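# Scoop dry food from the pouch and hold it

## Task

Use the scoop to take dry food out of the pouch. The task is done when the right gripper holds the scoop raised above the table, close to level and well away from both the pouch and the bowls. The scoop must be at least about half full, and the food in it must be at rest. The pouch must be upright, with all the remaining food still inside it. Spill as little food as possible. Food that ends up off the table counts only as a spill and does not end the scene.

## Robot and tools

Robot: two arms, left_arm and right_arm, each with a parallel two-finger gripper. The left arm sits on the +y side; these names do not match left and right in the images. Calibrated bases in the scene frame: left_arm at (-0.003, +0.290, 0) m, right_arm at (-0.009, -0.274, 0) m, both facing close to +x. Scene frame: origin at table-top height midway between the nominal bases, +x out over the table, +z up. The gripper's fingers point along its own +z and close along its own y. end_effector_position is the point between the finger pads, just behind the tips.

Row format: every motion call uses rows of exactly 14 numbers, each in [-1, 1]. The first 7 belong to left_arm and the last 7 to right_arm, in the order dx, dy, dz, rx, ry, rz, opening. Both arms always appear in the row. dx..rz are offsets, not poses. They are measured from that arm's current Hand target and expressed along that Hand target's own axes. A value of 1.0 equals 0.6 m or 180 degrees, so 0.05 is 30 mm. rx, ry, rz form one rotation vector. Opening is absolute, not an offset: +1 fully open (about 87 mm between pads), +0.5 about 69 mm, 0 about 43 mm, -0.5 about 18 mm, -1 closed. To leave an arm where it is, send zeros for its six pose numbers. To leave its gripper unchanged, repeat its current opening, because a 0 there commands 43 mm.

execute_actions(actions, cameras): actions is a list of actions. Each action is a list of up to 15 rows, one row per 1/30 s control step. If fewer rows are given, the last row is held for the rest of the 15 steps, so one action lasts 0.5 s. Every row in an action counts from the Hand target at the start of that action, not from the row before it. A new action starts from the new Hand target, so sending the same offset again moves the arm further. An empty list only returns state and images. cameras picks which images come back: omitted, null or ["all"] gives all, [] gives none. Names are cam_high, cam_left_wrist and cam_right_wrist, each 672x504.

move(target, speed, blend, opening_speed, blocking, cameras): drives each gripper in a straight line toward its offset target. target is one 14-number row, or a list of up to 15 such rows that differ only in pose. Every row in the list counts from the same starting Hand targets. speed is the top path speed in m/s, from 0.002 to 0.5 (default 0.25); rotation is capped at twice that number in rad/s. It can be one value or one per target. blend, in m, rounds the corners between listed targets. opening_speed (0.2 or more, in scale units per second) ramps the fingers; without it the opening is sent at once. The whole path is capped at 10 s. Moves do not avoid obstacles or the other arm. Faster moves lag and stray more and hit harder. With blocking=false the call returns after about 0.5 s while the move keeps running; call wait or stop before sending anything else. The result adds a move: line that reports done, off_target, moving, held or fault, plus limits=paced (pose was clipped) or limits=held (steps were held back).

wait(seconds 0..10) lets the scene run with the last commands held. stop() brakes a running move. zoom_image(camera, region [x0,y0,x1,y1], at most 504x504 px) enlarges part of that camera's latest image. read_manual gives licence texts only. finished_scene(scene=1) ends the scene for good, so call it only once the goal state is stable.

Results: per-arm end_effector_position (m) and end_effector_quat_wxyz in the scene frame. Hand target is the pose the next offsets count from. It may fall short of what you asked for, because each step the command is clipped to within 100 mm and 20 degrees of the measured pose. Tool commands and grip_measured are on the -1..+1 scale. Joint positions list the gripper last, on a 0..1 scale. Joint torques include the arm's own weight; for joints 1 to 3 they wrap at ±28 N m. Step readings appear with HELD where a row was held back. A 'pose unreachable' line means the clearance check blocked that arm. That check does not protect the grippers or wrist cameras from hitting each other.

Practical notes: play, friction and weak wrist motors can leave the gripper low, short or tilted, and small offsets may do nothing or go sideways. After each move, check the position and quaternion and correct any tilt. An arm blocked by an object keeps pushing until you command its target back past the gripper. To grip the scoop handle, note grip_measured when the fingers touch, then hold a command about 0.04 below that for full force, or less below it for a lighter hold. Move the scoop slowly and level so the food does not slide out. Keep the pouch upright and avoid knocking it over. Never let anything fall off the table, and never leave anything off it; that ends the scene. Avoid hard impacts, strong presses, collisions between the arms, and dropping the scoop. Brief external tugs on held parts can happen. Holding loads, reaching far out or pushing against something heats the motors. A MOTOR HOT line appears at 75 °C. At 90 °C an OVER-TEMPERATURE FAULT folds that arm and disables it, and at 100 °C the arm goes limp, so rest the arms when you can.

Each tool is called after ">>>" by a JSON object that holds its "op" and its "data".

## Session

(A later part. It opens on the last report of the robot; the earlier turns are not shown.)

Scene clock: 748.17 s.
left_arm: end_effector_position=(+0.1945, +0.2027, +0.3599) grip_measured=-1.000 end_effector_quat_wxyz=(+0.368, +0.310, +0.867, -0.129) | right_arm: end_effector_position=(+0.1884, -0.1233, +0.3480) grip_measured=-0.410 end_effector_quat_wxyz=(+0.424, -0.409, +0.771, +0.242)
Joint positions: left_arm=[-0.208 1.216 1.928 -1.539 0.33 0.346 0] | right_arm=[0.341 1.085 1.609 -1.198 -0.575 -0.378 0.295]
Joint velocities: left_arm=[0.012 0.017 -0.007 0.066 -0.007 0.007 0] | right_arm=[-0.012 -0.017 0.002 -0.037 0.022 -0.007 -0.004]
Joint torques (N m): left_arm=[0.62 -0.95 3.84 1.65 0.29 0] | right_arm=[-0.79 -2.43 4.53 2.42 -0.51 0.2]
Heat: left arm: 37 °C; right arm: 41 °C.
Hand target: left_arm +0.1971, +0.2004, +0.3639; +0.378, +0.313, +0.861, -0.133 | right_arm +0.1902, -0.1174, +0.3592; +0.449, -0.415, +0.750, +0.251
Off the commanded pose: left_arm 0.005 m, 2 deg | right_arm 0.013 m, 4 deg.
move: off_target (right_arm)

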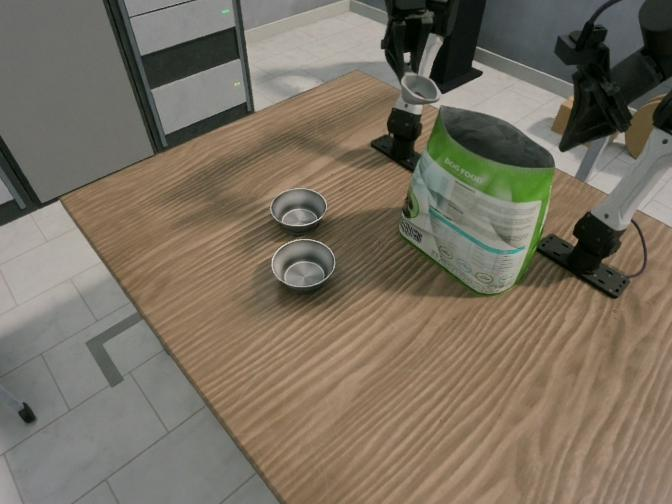

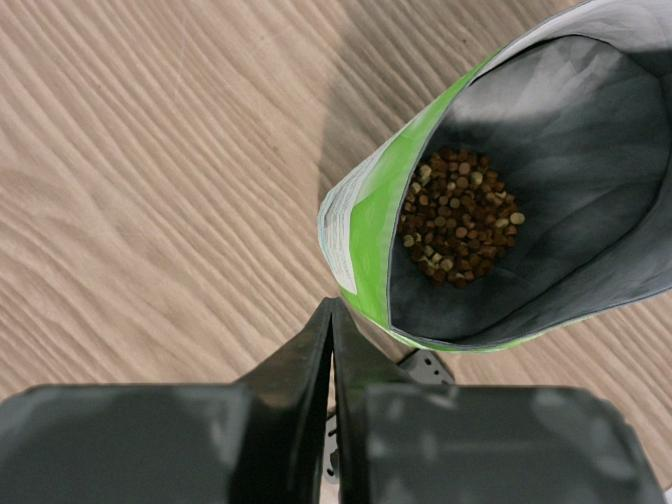

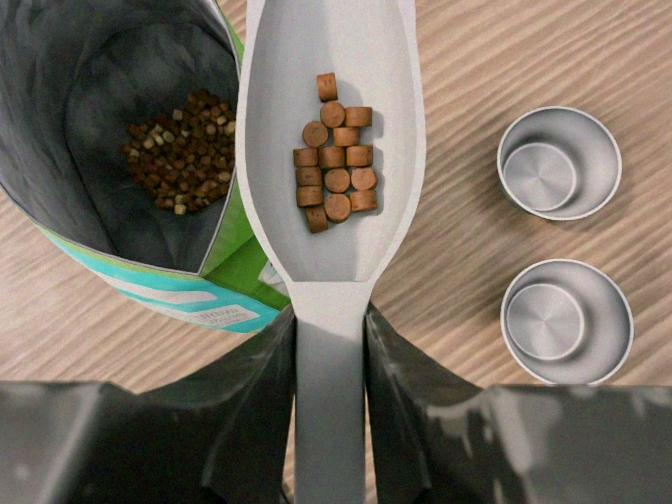

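>>> {"op": "zoom_image", "data": {"camera": "cam_right_wrist", "region": [0, 0, 300, 300]}}

>>> {"op": "zoom_image", "data": {"camera": "cam_left_wrist", "region": [372, 0, 672, 360]}}

Scaled by 1.680 from the camera's 672x504 image, which has a finer 960x720 frame.

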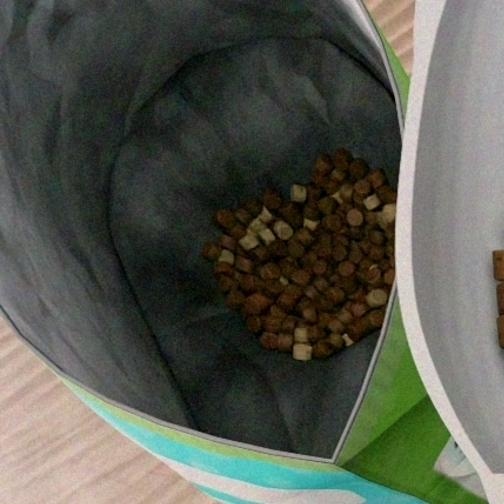

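Scaled by 1.400 from the camera's 672x504 image, which has a finer 960x720 frame.

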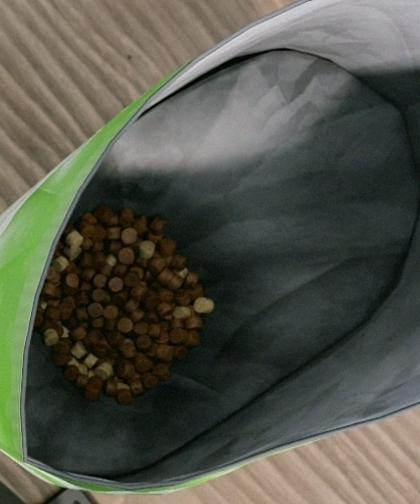

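>>> {"op": "move", "data": {"target": [0.0148,-0.0988,0.0302,0.1776,0.0274,0.1801,-0.5,0.0207,-0.0866,-0.0388,0,0,0,-0.5], "speed": 0.25, "cameras": ["cam_high","cam_left_wrist"]}}

Scene clock: 756.30 s.
left_arm: end_effector_position=(+0.1767, +0.1499, +0.3422) grip_measured=-0.500 end_effector_quat_wxyz=(+0.358, +0.592, +0.697, -0.188) | right_arm: end_effector_position=(+0.2254, -0.1669, +0.3483) grip_measured=-0.410 end_effector_quat_wxyz=(+0.439, -0.411, +0.761, +0.244)
Joint positions: left_arm=[-0.343 1.222 1.825 -1.541 0.584 0.864 0.25] | right_arm=[0.002 1.2 1.681 -1.315 -0.838 -0.674 0.295]
Joint velocities: left_arm=[0.012 -0.017 -0.002 -0.066 -0.007 0.022 0.004] | right_arm=[0.007 -0.007 0.002 -0.051 -0.037 0.007 0.001]
Joint torques (N m): left_arm=[-0.43 -2.78 3.81 1 0.48 -0.02] | right_arm=[-0.81 -1.78 8.36 1.18 -0.72 0.03]
Heat: left arm: 36 °C; right arm: 40 °C.
Hand target: left_arm +0.1652, +0.1489, +0.3452; +0.267, +0.634, +0.685, -0.240 | right_arm +0.2202, -0.1652, +0.3590; +0.448, -0.416, +0.751, +0.251
Off the commanded pose: left_arm 0.012 m, 13 deg | right_arm 0.012 m, 2 deg.
joint sent to its limit (left arm) — joint 4 (wrist pitch), lower limit. The joint targets are off in position and orientation.
move: off_target (left_arm, right_arm)
Images, in order (width x height): cam_high 672x504, cam_left_wrist 672x504.

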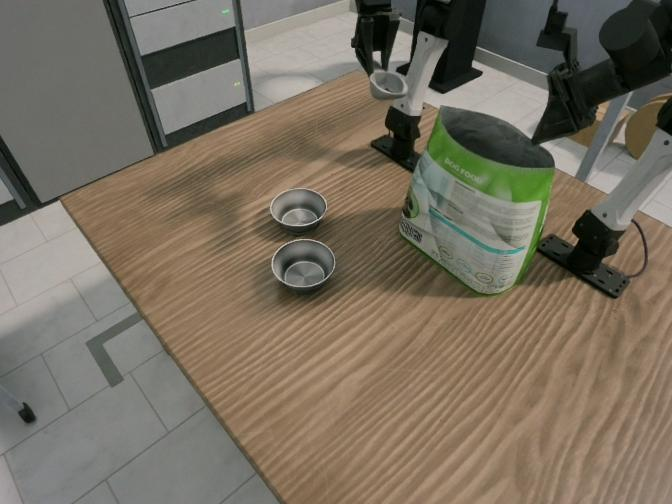

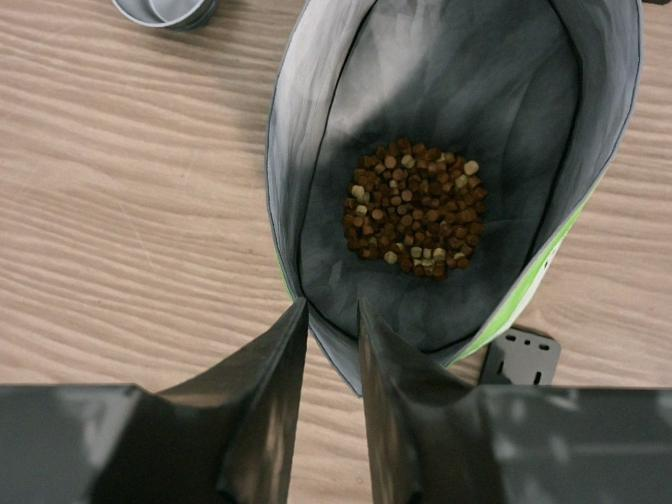

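>>> {"op": "move", "data": {"target": [[0.0463,-0.0131,0.1270,0.0144,0.1222,0.024,-0.5,0,0,0,0,0,0,-0.5],[0.1169,-0.0127,0.198,0.0119,0.1888,0.0255,-0.5,0,0,0,0,0,0,-0.5]], "speed": 0.15, "blend": [0.01,0], "cameras": ["cam_high","cam_left_wrist","cam_right_wrist"]}}

Scene clock: 761.27 s.
left_arm: end_effector_position=(+0.1622, +0.1177, +0.2087) grip_measured=-0.500 end_effector_quat_wxyz=(+0.061, +0.713, +0.697, -0.050) | right_arm: end_effector_position=(+0.2253, -0.1667, +0.3484) grip_measured=-0.410 end_effector_quat_wxyz=(+0.439, -0.411, +0.761, +0.244)
Joint positions: left_arm=[-0.851 1.492 1.597 -1.547 0.092 0.732 0.25] | right_arm=[0.002 1.2 1.681 -1.315 -0.839 -0.674 0.295]
Joint velocities: left_arm=[-0.022 0.002 -0.007 -0.037 -0.022 0.007 0.007] | right_arm=[0.012 -0.002 -0.007 -0.037 -0.022 0.037 -0.001]
Joint torques (N m): left_arm=[-0.44 -4.42 4.93 0.35 0.03 -0.21] | right_arm=[-0.83 -1.76 8.38 1.17 -0.71 0.03]
Heat: left arm: 36 °C; right arm: 40 °C.
Hand target: left_arm +0.1584, +0.1197, +0.2091; +0.051, +0.709, +0.701, -0.049 | right_arm +0.2202, -0.1652, +0.3590; +0.448, -0.416, +0.751, +0.251
Off the commanded pose: left_arm 0.004 m, 1 deg | right_arm 0.012 m, 2 deg.
joint sent to its limit (left arm) — joint 4 (wrist pitch), lower limit. The joint targets are off in position, not in orientation.
move: off_target (right_arm)

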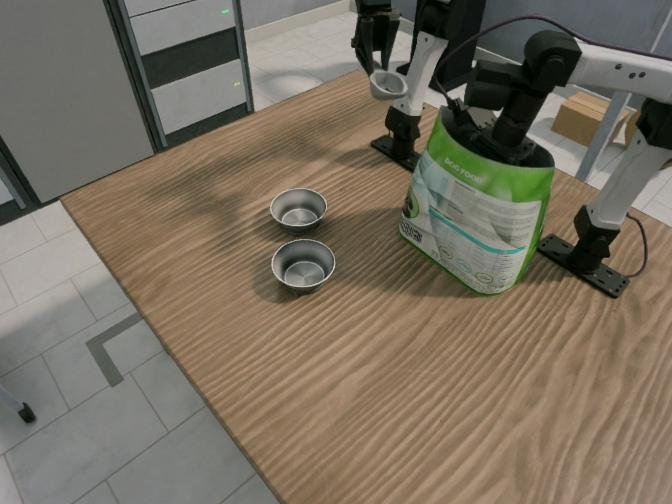

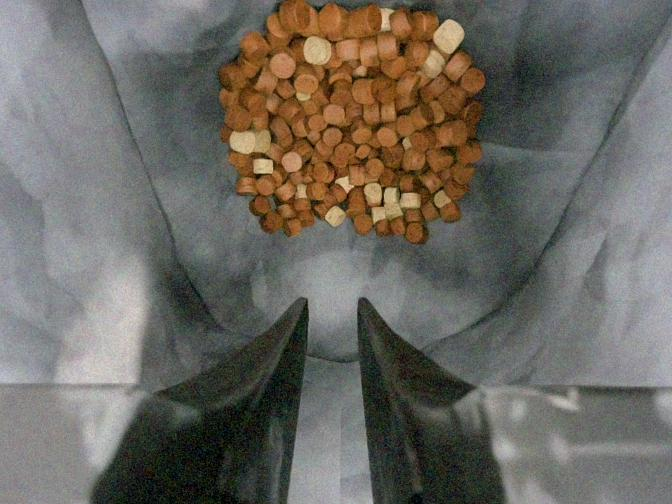

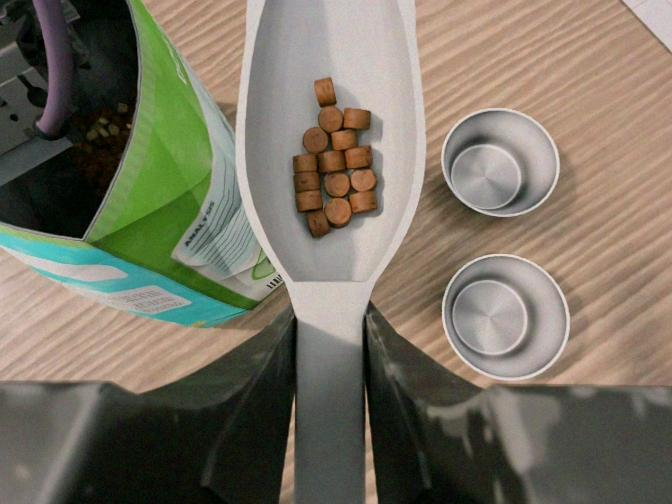

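>>> {"op": "move", "data": {"target": [0.0109,-0.009,0.0979,0,0.0222,0,0.1,0,0,0,0,0,0,-0.5], "speed": 0.12, "cameras": ["cam_left_wrist"]}}

Scene clock: 763.77 s.
left_arm: end_effector_position=(+0.1499, +0.1249, +0.1501) grip_measured=+0.100 end_effector_quat_wxyz=(+0.009, +0.713, +0.701, -0.023) | right_arm: end_effector_position=(+0.2253, -0.1667, +0.3484) grip_measured=-0.410 end_effector_quat_wxyz=(+0.439, -0.411, +0.761, +0.244)
Joint positions: left_arm=[-0.902 1.492 1.35 -1.404 0.044 0.682 0.55] | right_arm=[0.002 1.2 1.681 -1.315 -0.839 -0.674 0.295]
Joint velocities: left_arm=[-0.007 -0.007 0.007 0.051 0.007 0.007 -0.004] | right_arm=[-0.007 -0.002 -0.002 -0.022 -0.081 -0.037 0.001]
Joint torques (N m): left_arm=[-0.4 -4.96 4.89 0.62 -0.01 -0.22] | right_arm=[-0.83 -1.78 8.39 1.17 -0.71 0.03]
Heat: left arm: 35 °C; right arm: 40 °C.
Hand target: left_arm +0.1526, +0.1182, +0.1499; +0.026, +0.711, +0.703, -0.024 | right_arm +0.2202, -0.1652, +0.3590; +0.448, -0.416, +0.751, +0.251
Off the commanded pose: left_arm 0.008 m, 2 deg | right_arm 0.012 m, 2 deg.
move: off_target (right_arm)
Images, in order (width x height): cam_left_wrist 672x504.

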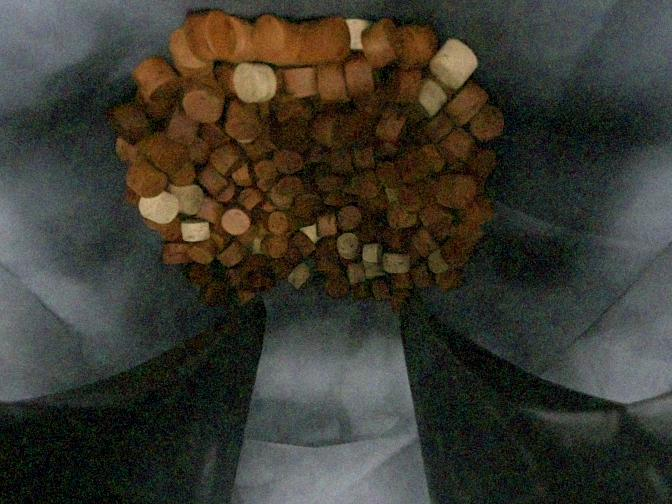

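>>> {"op": "move", "data": {"target": [-0.0116,0,0.071,0,0,0,0.1,0,0,0,0,0,0,-0.5], "speed": 0.08, "cameras": ["cam_left_wrist"]}}

Scene clock: 765.30 s.
left_arm: end_effector_position=(+0.1488, +0.1206, +0.1120) grip_measured=+0.100 end_effector_quat_wxyz=(+0.006, +0.712, +0.702, -0.019) | right_arm: end_effector_position=(+0.2253, -0.1667, +0.3484) grip_measured=-0.410 end_effector_quat_wxyz=(+0.439, -0.411, +0.761, +0.244)
Joint positions: left_arm=[-0.92 1.506 1.21 -1.257 0.037 0.662 0.55] | right_arm=[0.002 1.2 1.681 -1.315 -0.839 -0.674 0.295]
Joint velocities: left_arm=[-0.007 -0.007 -0.022 -0.051 -0.066 -0.007 -0.004] | right_arm=[-0.002 -0.012 -0.002 0.081 -0.007 0.066 0.01]
Joint torques (N m): left_arm=[-0.43 -4.07 4.71 0.86 0.07 -0.23] | right_arm=[-0.83 -1.76 8.39 1.17 -0.71 0.03]
Heat: left arm: 35 °C; right arm: 40 °C.
Hand target: left_arm +0.1524, +0.1085, +0.1079; +0.026, +0.711, +0.703, -0.024 | right_arm +0.2202, -0.1652, +0.3590; +0.448, -0.416, +0.751, +0.251
Off the commanded pose: left_arm 0.014 m, 2 deg | right_arm 0.012 m, 2 deg.
move: off_target (left_arm, right_arm)
Images, in order (width x height): cam_left_wrist 672x504.

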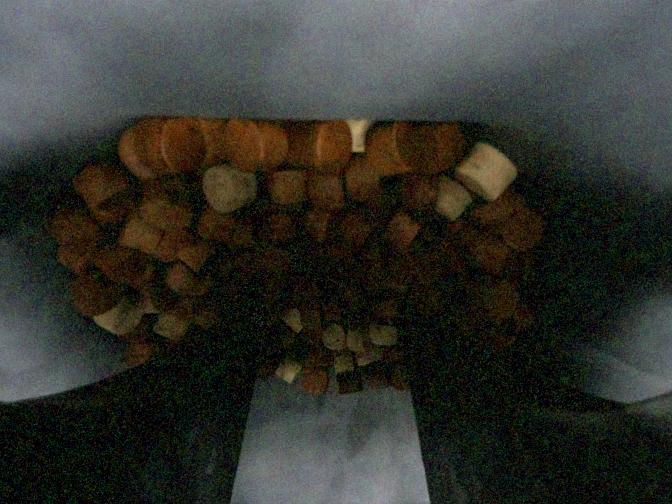

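>>> {"op": "move", "data": {"target": [0,0,0,0,0,0,-1, 0,0,0,0,0,0,-0.5], "opening_speed": 1.5, "cameras": ["cam_left_wrist"]}}

Scene clock: 768.27 s.
left_arm: end_effector_position=(+0.1516, +0.1154, +0.1115) grip_measured=-0.775 end_effector_quat_wxyz=(+0.018, +0.714, +0.700, -0.019) | right_arm: end_effector_position=(+0.2253, -0.1667, +0.3484) grip_measured=-0.410 end_effector_quat_wxyz=(+0.439, -0.411, +0.761, +0.244)
Joint positions: left_arm=[-0.926 1.506 1.21 -1.234 0.034 0.66 0.112] | right_arm=[0.002 1.2 1.681 -1.315 -0.839 -0.674 0.295]
Joint velocities: left_arm=[-0.002 -0.017 -0.007 0.066 -0.037 -0.095 -0.01] | right_arm=[0.007 0.007 0.002 0.037 -0.095 0.037 0.004]
Joint torques (N m): left_arm=[-0.4 -4.14 4.66 0.65 0.1 -0.23] | right_arm=[-0.81 -1.77 8.38 1.18 -0.71 0.03]
Heat: left arm: 35 °C; right arm: 40 °C.
Hand target: left_arm +0.1524, +0.1085, +0.1079; +0.026, +0.711, +0.703, -0.024 | right_arm +0.2202, -0.1652, +0.3590; +0.448, -0.416, +0.751, +0.251
Off the commanded pose: left_arm 0.008 m, 1 deg | right_arm 0.012 m, 2 deg.
move: off_target (right_arm)
Images, in order (width x height): cam_left_wrist 672x504.

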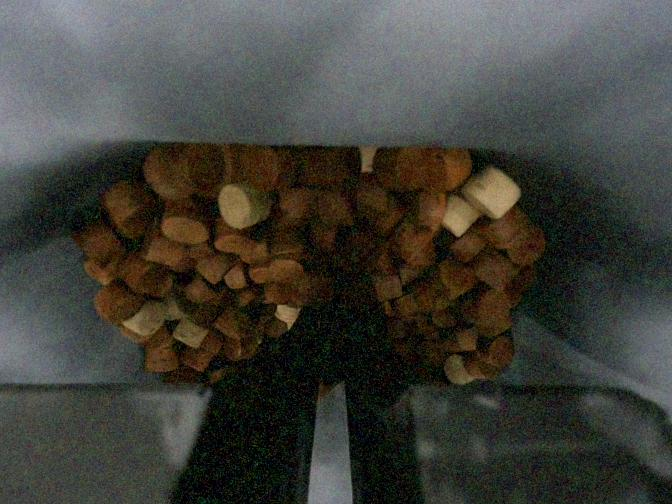

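>>> {"op": "zoom_image", "data": {"camera": "cam_left_wrist", "region": [236, 280, 436, 430]}}

>>> {"op": "move", "data": {"target": [0.0116,0,-0.071,0,0,0,-1, 0,0,0,0,0,0,-0.5], "speed": 0.15, "cameras": ["cam_left_wrist"]}}

Scaled by 2.520 from the camera's 672x504 image, which has a finer 960x720 frame.

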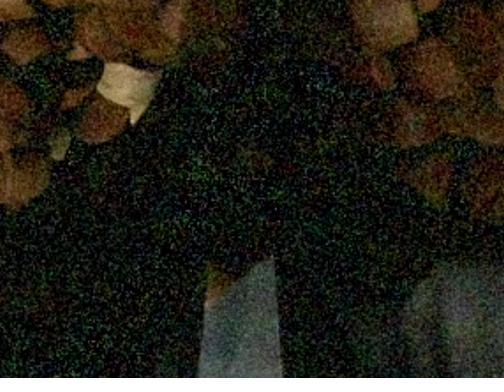

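Scene clock: 769.93 s.
left_arm: end_effector_position=(+0.1481, +0.1213, +0.1369) grip_measured=-0.777 end_effector_quat_wxyz=(+0.004, +0.713, +0.701, -0.018) | right_arm: end_effector_position=(+0.2253, -0.1667, +0.3484) grip_measured=-0.410 end_effector_quat_wxyz=(+0.439, -0.411, +0.761, +0.244)
Joint positions: left_arm=[-0.923 1.506 1.308 -1.36 0.034 0.66 0.112] | right_arm=[0.002 1.2 1.681 -1.315 -0.839 -0.674 0.295]
Joint velocities: left_arm=[-0.012 0.012 0.002 0.037 -0.037 -0.007 0.002] | right_arm=[-0.002 -0.002 -0.012 0.037 -0.007 -0.007 0.004]
Joint torques (N m): left_arm=[0.73 -6.38 8.64 0.13 0.09 0] | right_arm=[-0.81 -1.74 8.39 1.18 -0.71 0.03]
Heat: left arm: 35 °C; right arm: 40 °C.
Hand target: left_arm +0.1526, +0.1182, +0.1499; +0.026, +0.711, +0.703, -0.024 | right_arm +0.2202, -0.1652, +0.3590; +0.448, -0.416, +0.751, +0.251
Off the commanded pose: left_arm 0.014 m, 3 deg | right_arm 0.012 m, 2 deg.
move: off_target (left_arm, right_arm)
Images, in order (width x height): cam_left_wrist 672x504.

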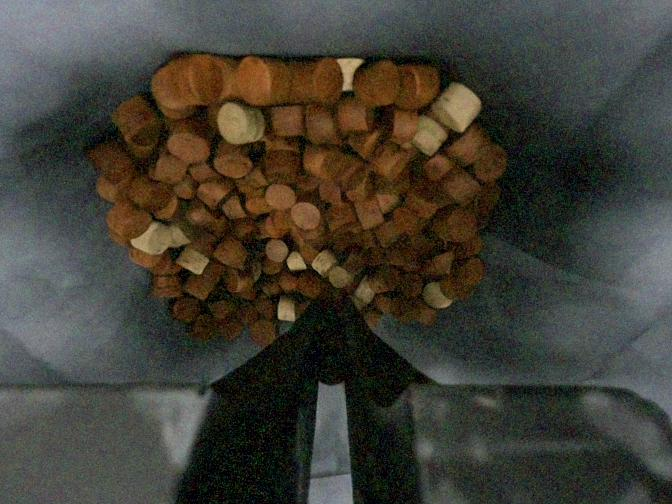

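>>> {"op": "zoom_image", "data": {"camera": "cam_left_wrist", "region": [260, 260, 410, 400]}}

Scaled by 3.360 from the camera's 672x504 image, which has a finer 960x720 frame.

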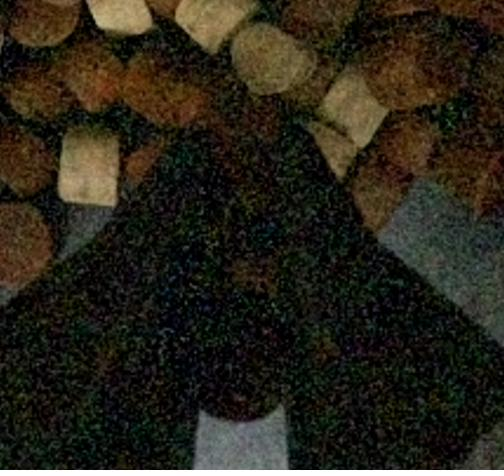

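>>> {"op": "move", "data": {"target": [[-0.0045,0.0097,-0.0986,0,-0.0222,0,-1, 0,0,0,0,0,0,-0.5],[-0.0145,0.0173,-0.1996,0,-0.0889,0,-1, 0,0,0,0,0,0,-0.5],[0.0281,0.0201,-0.328,-0.0125,-0.2110,-0.0292,-1, 0,0,0,0,0,0,-0.5]], "speed": 0.15, "blend": 0.01}}

Scene clock: 776.63 s.
left_arm: end_effector_position=(+0.1747, +0.1501, +0.3343) grip_measured=-0.777 end_effector_quat_wxyz=(+0.345, +0.591, +0.704, -0.192) | right_arm: end_effector_position=(+0.2253, -0.1667, +0.3484) grip_measured=-0.410 end_effector_quat_wxyz=(+0.439, -0.411, +0.761, +0.244)
Joint positions: left_arm=[-0.349 1.221 1.799 -1.544 0.578 0.858 0.112] | right_arm=[0.002 1.2 1.681 -1.315 -0.839 -0.674 0.295]
Joint velocities: left_arm=[-0.027 0.002 -0.012 -0.037 -0.037 0.022 -0.002] | right_arm=[-0.002 0.007 -0.002 0.051 -0.007 -0.051 0.007]
Joint torques (N m): left_arm=[0.59 -2.5 6.83 1.01 0.49 -0.02] | right_arm=[-0.83 -1.77 8.38 1.18 -0.71 0.03]
Heat: left arm: 34 °C; right arm: 40 °C.
Hand target: left_arm +0.1666, +0.1499, +0.3460; +0.268, +0.630, +0.689, -0.238 | right_arm +0.2202, -0.1652, +0.3590; +0.448, -0.416, +0.751, +0.251
Off the commanded pose: left_arm 0.015 m, 12 deg | right_arm 0.012 m, 2 deg.
joint sent to its limit (left arm) — joint 4 (wrist pitch), lower limit. The joint targets are off in position and orientation.
move: off_target (left_arm, right_arm)

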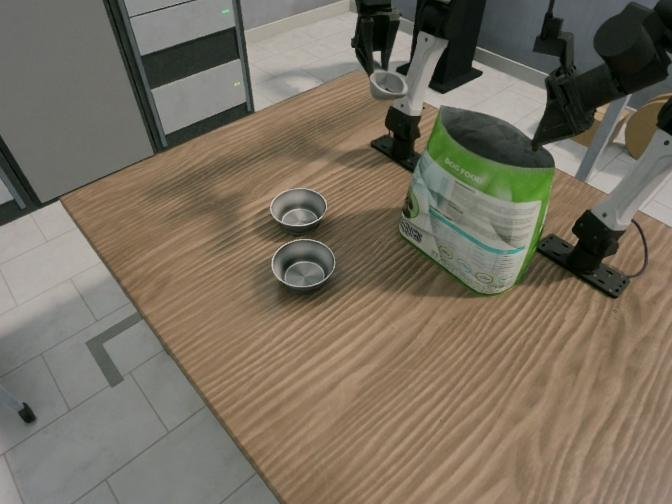

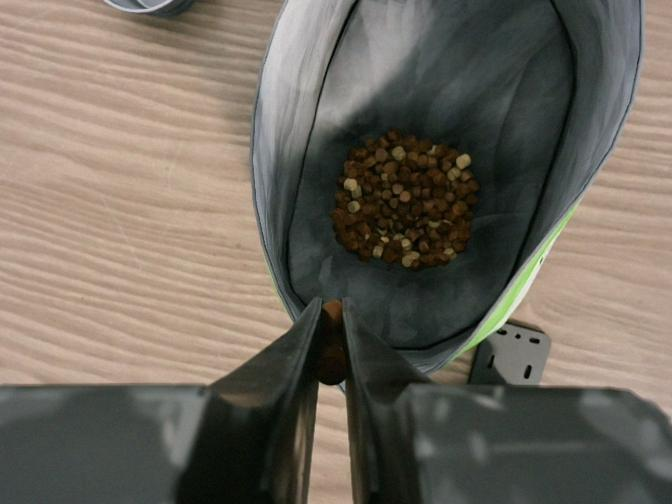

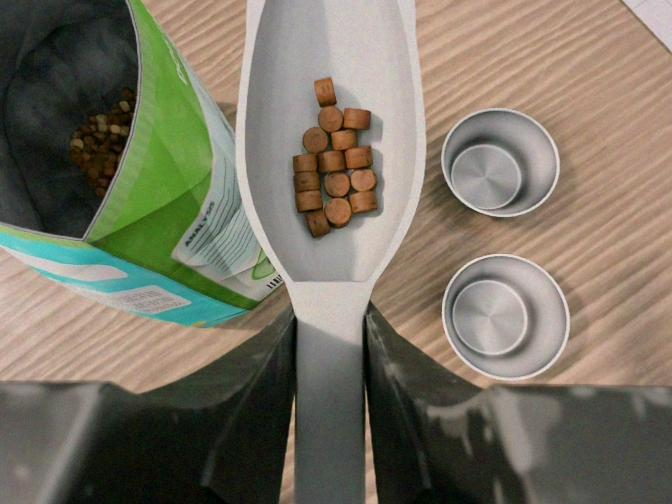

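>>> {"op": "zoom_image", "data": {"camera": "cam_left_wrist", "region": [270, 280, 400, 400]}}

Scaled by 3.877 from the camera's 672x504 image, which has a finer 960x720 frame.

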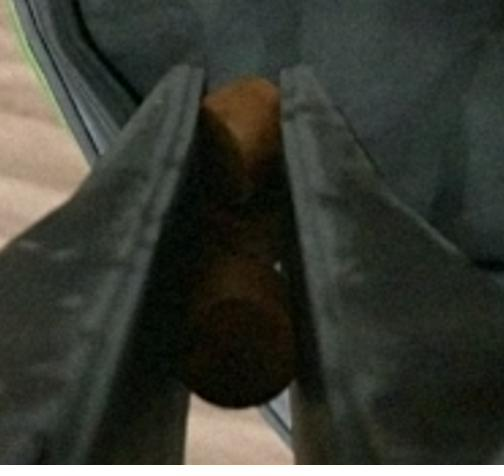

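>>> {"op": "move", "data": {"target": [-0.1752,-0.0379,0.0367,-0.2484,-0.0299,-0.2484,-1, 0,0,0,0,0,0,-0.5], "speed": 0.25}}

Scene clock: 781.57 s.
left_arm: end_effector_position=(+0.1492, +0.0476, +0.3941) grip_measured=-0.777 end_effector_quat_wxyz=(+0.436, +0.196, +0.869, -0.124) | right_arm: end_effector_position=(+0.2253, -0.1667, +0.3484) grip_measured=-0.410 end_effector_quat_wxyz=(+0.439, -0.411, +0.761, +0.244)
Joint positions: left_arm=[-1.3 1.483 2.213 -1.539 -0.621 -0.604 0.111] | right_arm=[0.002 1.2 1.681 -1.315 -0.839 -0.674 0.295]
Joint velocities: left_arm=[-0.002 -0.012 -0.002 -0.007 0.037 0.095 -0.006] | right_arm=[-0.012 0.017 -0.002 -0.066 -0.022 0.037 0.007]
Joint torques (N m): left_arm=[-0.38 -2.71 6.26 1.16 -0.46 -0.21] | right_arm=[-0.84 -1.77 8.38 1.18 -0.71 0.03]
Heat: left arm: 34 °C; right arm: 40 °C.
Hand target: left_arm +0.1507, +0.0532, +0.4004; +0.403, +0.172, +0.896, -0.070 | right_arm +0.2202, -0.1652, +0.3590; +0.448, -0.416, +0.751, +0.251
Off the commanded pose: left_arm 0.010 m, 8 deg | right_arm 0.012 m, 2 deg.
joint sent to its limit (left arm) — joint 4 (wrist pitch), lower limit. The joint targets are off in position and orientation.
move: off_target (left_arm, right_arm)

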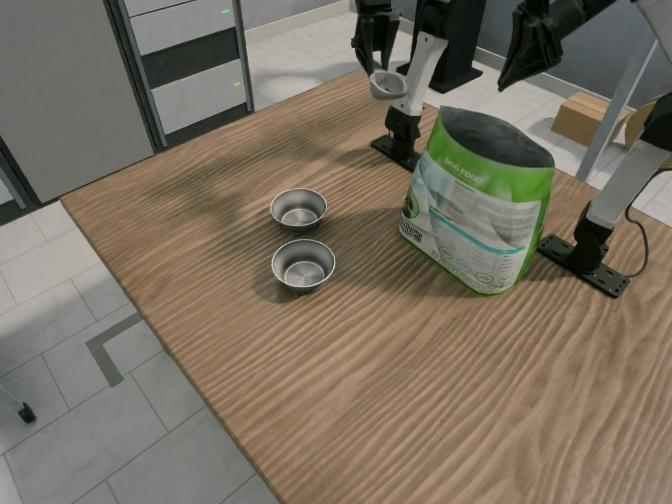

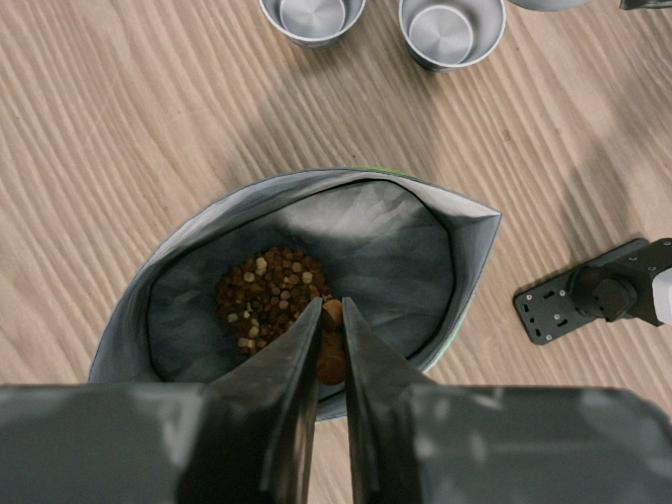

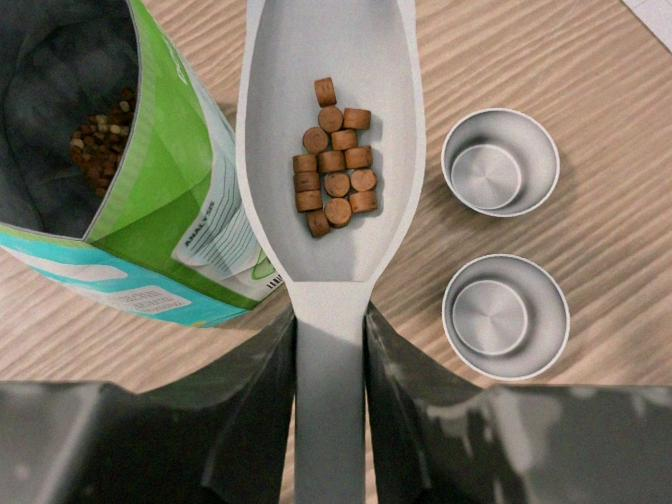

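>>> {"op": "move", "data": {"target": [0,0,0,0,0,0,-1, -0.0362,0.2040,0.0926,-0.1413,0.0104,-0.0785,-0.5], "speed": 0.15}}

Scene clock: 785.37 s.
left_arm: end_effector_position=(+0.1492, +0.0476, +0.3941) grip_measured=-0.777 end_effector_quat_wxyz=(+0.436, +0.196, +0.869, -0.124) | right_arm: end_effector_position=(+0.1401, -0.0556, +0.3391) grip_measured=-0.410 end_effector_quat_wxyz=(-0.332, +0.594, -0.639, -0.358)
Joint positions: left_arm=[-1.3 1.483 2.213 -1.539 -0.621 -0.604 0.111] | right_arm=[0.565 1.241 1.688 -1.323 -0.822 -0.647 0.295]
Joint velocities: left_arm=[-0.007 0.002 -0.012 0.051 0.007 -0.066 0.01] | right_arm=[0.012 -0.017 -0.017 -0.051 -0.051 0.022 0.001]
Joint torques (N m): left_arm=[-0.4 -2.74 6.23 1.15 -0.45 -0.21] | right_arm=[0.43 -2.36 8.44 1.82 -0.18 0.2]
Heat: left arm: 35 °C; right arm: 40 °C.
Hand target: left_arm +0.1507, +0.0532, +0.4004; +0.403, +0.172, +0.896, -0.070 | right_arm +0.1476, -0.0536, +0.3527; -0.361, +0.597, -0.628, -0.345
Off the commanded pose: left_arm 0.009 m, 8 deg | right_arm 0.016 m, 4 deg.
joint sent to its limit (left arm) — joint 4 (wrist pitch), lower limit. The joint targets are off in position and orientation.
move: off_target (left_arm, right_arm)

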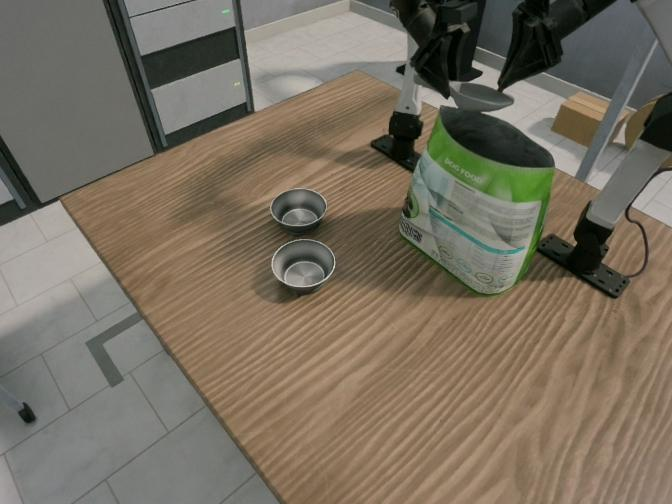

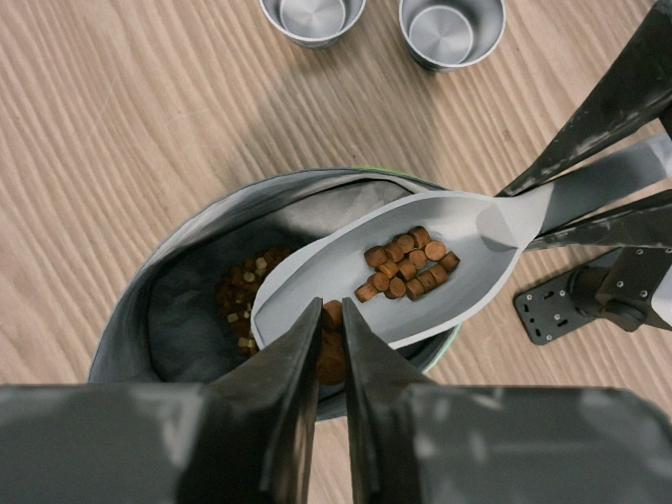

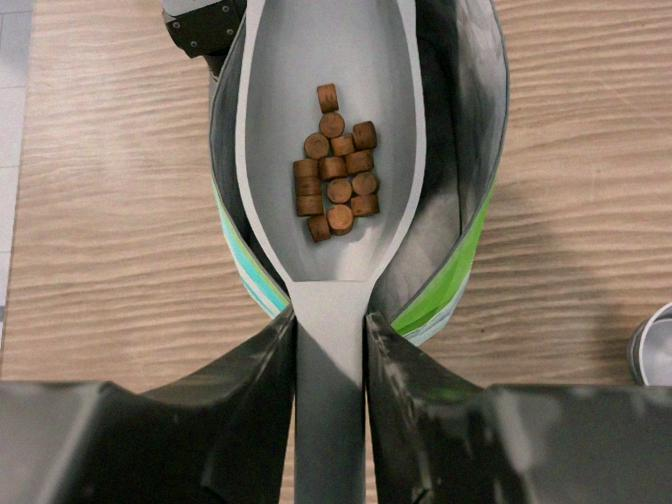

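>>> {"op": "move", "data": {"target": [0,0,0,0,0,0,-1, -0.0008,0.0546,0.0037,0.1076,0,0.0624,-0.5], "speed": 0.15, "cameras": ["cam_left_wrist"]}}

Scene clock: 790.00 s.
left_arm: end_effector_position=(+0.1492, +0.0476, +0.3941) grip_measured=-0.777 end_effector_quat_wxyz=(+0.436, +0.196, +0.869, -0.124) | right_arm: end_effector_position=(+0.1122, -0.0567, +0.3412) grip_measured=-0.410 end_effector_quat_wxyz=(+0.395, -0.470, +0.744, +0.263)
Joint positions: left_arm=[-1.3 1.483 2.213 -1.539 -0.621 -0.604 0.111] | right_arm=[0.997 1.023 1.548 -1.114 -0.15 -0.076 0.295]
Joint velocities: left_arm=[-0.022 0.002 -0.007 0.022 0.037 0.007 -0.002] | right_arm=[-0.007 0.002 -0.012 0.022 -0.037 0.007 -0.012]
Joint torques (N m): left_arm=[-0.39 -2.65 6.27 1.16 -0.44 -0.22] | right_arm=[0.47 -1.87 4.68 2.65 0.11 0.2]
Heat: left arm: 35 °C; right arm: 40 °C.
Hand target: left_arm +0.1507, +0.0532, +0.4004; +0.403, +0.172, +0.896, -0.070 | right_arm +0.1168, -0.0516, +0.3519; +0.422, -0.462, +0.731, +0.270
Off the commanded pose: left_arm 0.009 m, 8 deg | right_arm 0.013 m, 3 deg.
joint sent to its limit (left arm) — joint 4 (wrist pitch), lower limit. The joint targets are off in position and orientation.
move: off_target (left_arm, right_arm)
Images, in order (width x height): cam_left_wrist 672x504.

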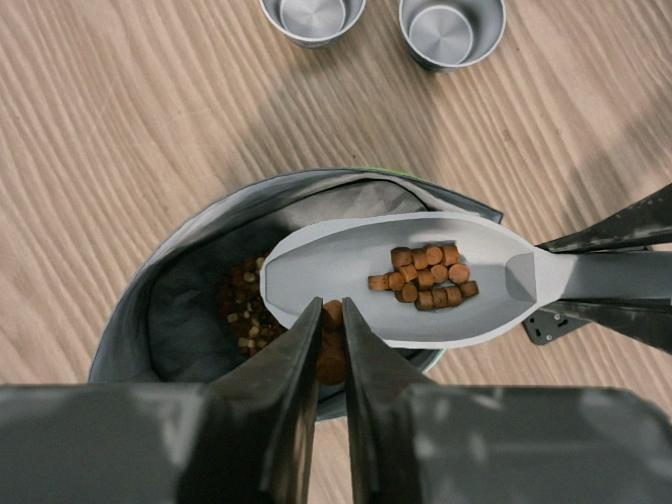

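>>> {"op": "move", "data": {"target": [-0.0061,-0.0236,0.0320,0,0,0,-1, 0,0,0,0,0,0,-0.5], "speed": 0.1, "cameras": ["cam_left_wrist","cam_right_wrist"]}}

Scene clock: 791.73 s.
left_arm: end_effector_position=(+0.1581, +0.0281, +0.3831) grip_measured=-0.777 end_effector_quat_wxyz=(+0.427, +0.197, +0.876, -0.106) | right_arm: end_effector_position=(+0.1124, -0.0568, +0.3406) grip_measured=-0.410 end_effector_quat_wxyz=(+0.395, -0.470, +0.745, +0.262)
Joint positions: left_arm=[-1.288 1.566 2.253 -1.541 -0.621 -0.61 0.111] | right_arm=[0.997 1.023 1.546 -1.114 -0.149 -0.076 0.295]
Joint velocities: left_arm=[-0.012 0.017 -0.007 0.066 -0.037 -0.022 -0.002] | right_arm=[-0.002 -0.012 0.012 0.022 0.037 -0.022 -0.007]
Joint torques (N m): left_arm=[0.7 -3.63 6.69 1.12 -0.32 -0.22] | right_arm=[0.51 -1.89 4.68 2.65 0.11 0.2]
Heat: left arm: 35 °C; right arm: 40 °C.
Hand target: left_arm +0.1613, +0.0340, +0.3903; +0.403, +0.172, +0.896, -0.070 | right_arm +0.1168, -0.0516, +0.3519; +0.422, -0.462, +0.731, +0.270
Off the commanded pose: left_arm 0.010 m, 6 deg | right_arm 0.013 m, 4 deg.
joint sent to its limit (left arm) — joint 4 (wrist pitch), lower limit. The joint targets are off in position and orientation.
move: off_target (left_arm, right_arm)
Images, in order (width x height): cam_left_wrist 672x504, cam_right_wrist 672x504.

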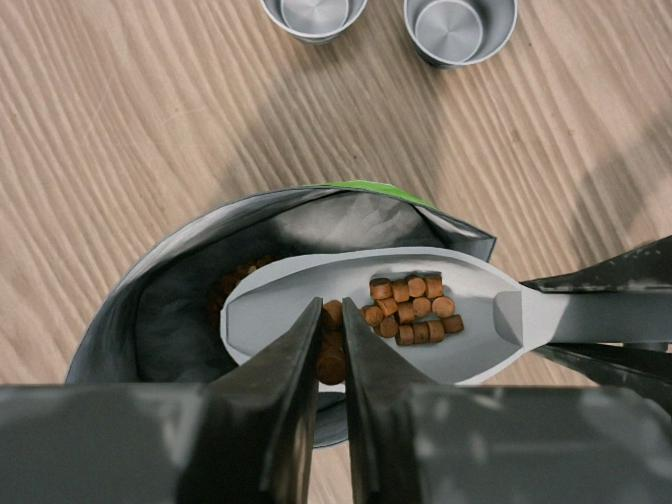

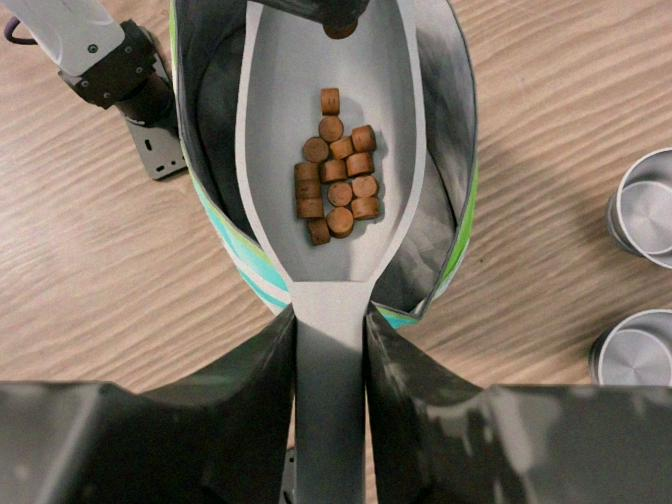

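>>> {"op": "move", "data": {"target": [0,0,0,0,0,0,-0.2, 0,0,0,0,0,0,-0.5], "opening_speed": 2, "cameras": ["cam_left_wrist","cam_right_wrist"]}}

Scene clock: 792.87 s.
left_arm: end_effector_position=(+0.1581, +0.0281, +0.3831) grip_measured=-0.200 end_effector_quat_wxyz=(+0.427, +0.197, +0.876, -0.106) | right_arm: end_effector_position=(+0.1124, -0.0568, +0.3406) grip_measured=-0.410 end_effector_quat_wxyz=(+0.395, -0.470, +0.745, +0.262)
Joint positions: left_arm=[-1.288 1.566 2.253 -1.541 -0.621 -0.61 0.4] | right_arm=[0.997 1.023 1.546 -1.114 -0.149 -0.076 0.295]
Joint velocities: left_arm=[0.027 -0.007 -0.012 -0.022 -0.007 0.037 0.004] | right_arm=[0.017 -0.007 0.002 0.022 -0.022 -0.007 0.007]
Joint torques (N m): left_arm=[0.66 -3.52 6.74 1.13 -0.35 -0.21] | right_arm=[0.49 -1.88 4.68 2.65 0.11 0.2]
Heat: left arm: 35 °C; right arm: 40 °C.
Hand target: left_arm +0.1613, +0.0340, +0.3903; +0.403, +0.172, +0.896, -0.070 | right_arm +0.1168, -0.0516, +0.3519; +0.422, -0.462, +0.731, +0.270
Off the commanded pose: left_arm 0.010 m, 6 deg | right_arm 0.013 m, 4 deg.
joint sent to its limit (left arm) — joint 4 (wrist pitch), lower limit. The joint targets are off in position and orientation.
move: off_target (left_arm, right_arm)
Images, in order (width x height): cam_left_wrist 672x504, cam_right_wrist 672x504.

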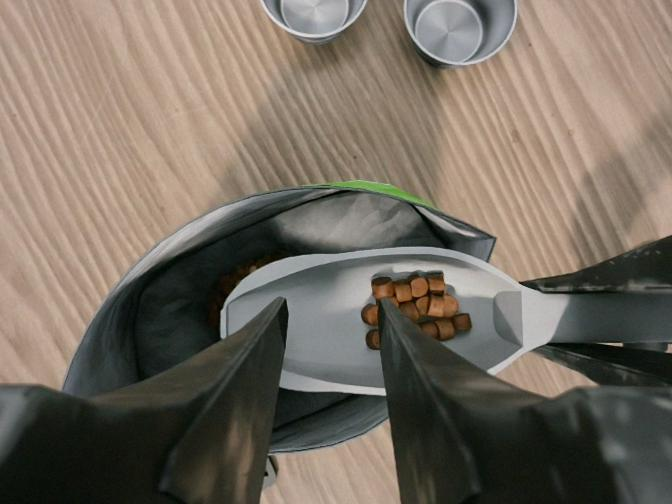

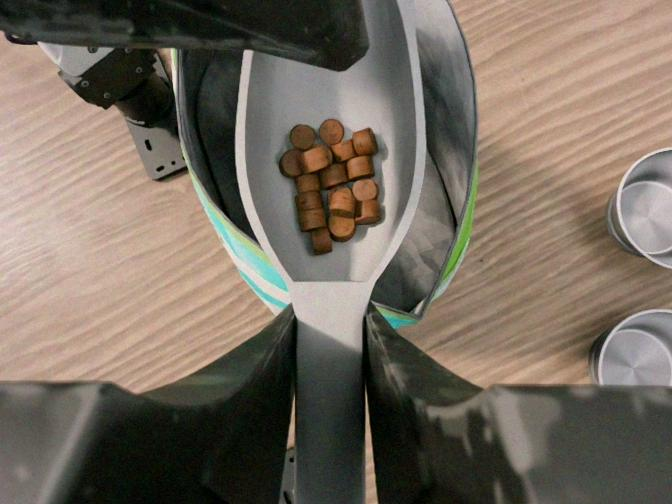

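>>> {"op": "zoom_image", "data": {"camera": "cam_right_wrist", "region": [230, 80, 430, 280]}}

Scaled by 2.520 from the camera's 672x504 image, which has a finer 960x720 frame.

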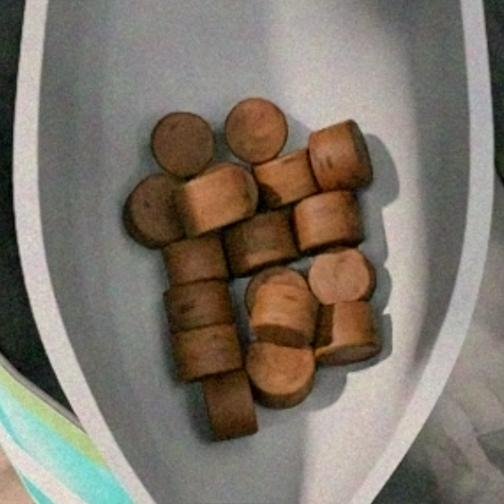

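>>> {"op": "move", "data": {"target": [[-0.0274,0.0157,-0.0319,0,0,0,-0.5, 0.0098,-0.0091,-0.0171,0,0,0,-0.5],[0.0893,0.1825,0.0008,0.2709,0,0.2413,-0.5, 0.0793,-0.1344,-0.1378,0,0,0,-0.5],[0.1792,0.1328,0.1002,0.2213,0.1368,0.3262,-0.5, 0.0793,-0.1344,-0.1378,0,0,0,-0.5],[0.2605,0.13,0.1620,0.1893,0.1941,0.3538,-0.5, 0.0793,-0.1344,-0.1378,0,0,0,-0.5],[0.3160,0.1188,0.2098,0.1805,0.2085,0.3596,-0.5, 0.0793,-0.1344,-0.1378,0,0,0,-0.5]], "speed": [0.15,0.35,0.25,0.2,0.15], "blend": 0.01}}

Scene clock: 801.73 s.
left_arm: end_effector_position=(+0.1512, +0.1187, +0.1644) grip_measured=-0.500 end_effector_quat_wxyz=(+0.014, +0.729, +0.684, -0.032) | right_arm: end_effector_position=(+0.1562, -0.1721, +0.3411) grip_measured=-0.410 end_effector_quat_wxyz=(+0.425, -0.444, +0.751, +0.241)
Joint positions: left_arm=[-0.906 1.508 1.423 -1.454 0.061 0.723 0.25] | right_arm=[-0.058 1.053 1.645 -1.561 -0.884 -0.861 0.295]
Joint velocities: left_arm=[0.007 0.002 -0.012 -0.051 -0.007 -0.022 -0.01] | right_arm=[-0.002 0.002 0.012 -0.051 0.022 -0.007 0.004]
Joint torques (N m): left_arm=[-0.32 -4.55 5.03 0.66 0 -0.2] | right_arm=[-0.65 -1.02 6.74 1.01 -0.79 0.03]
Heat: left arm: 35 °C; right arm: 40 °C.
Hand target: left_arm +0.1565, +0.1133, +0.1638; +0.029, +0.723, +0.689, -0.032 | right_arm +0.1471, -0.1676, +0.3505; +0.419, -0.464, +0.732, +0.270
Off the commanded pose: left_arm 0.008 m, 2 deg | right_arm 0.012 m, 5 deg.
joint sent to its limit (right arm) — joint 4 (wrist pitch), lower limit. The joint targets are off in position and orientation.
move: off_target (right_arm)

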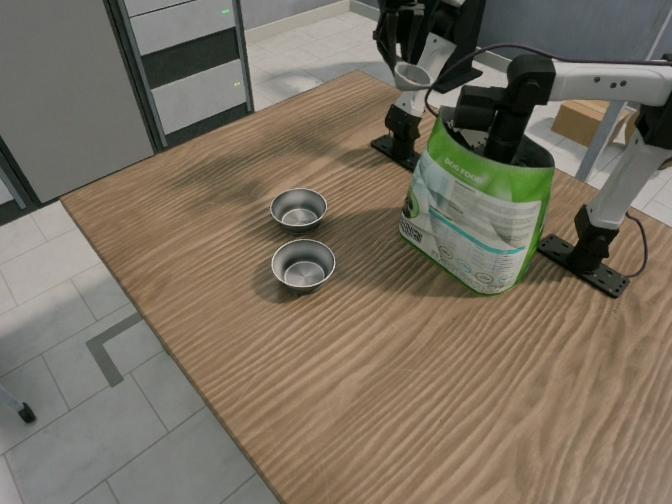

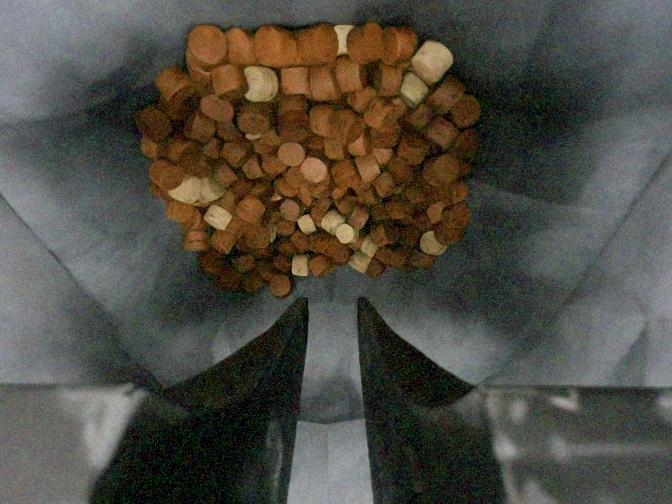

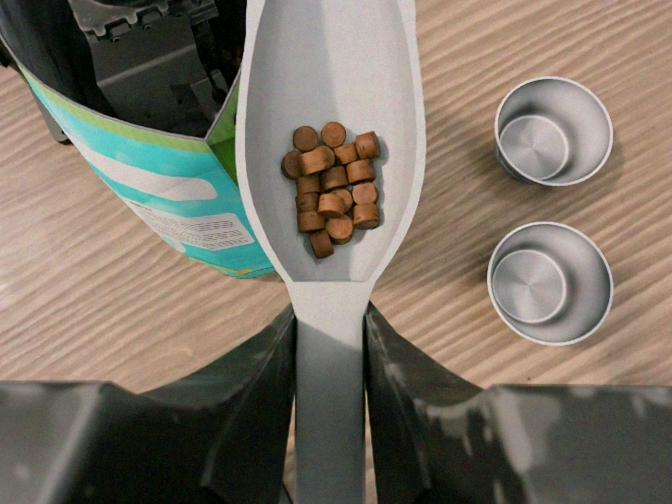

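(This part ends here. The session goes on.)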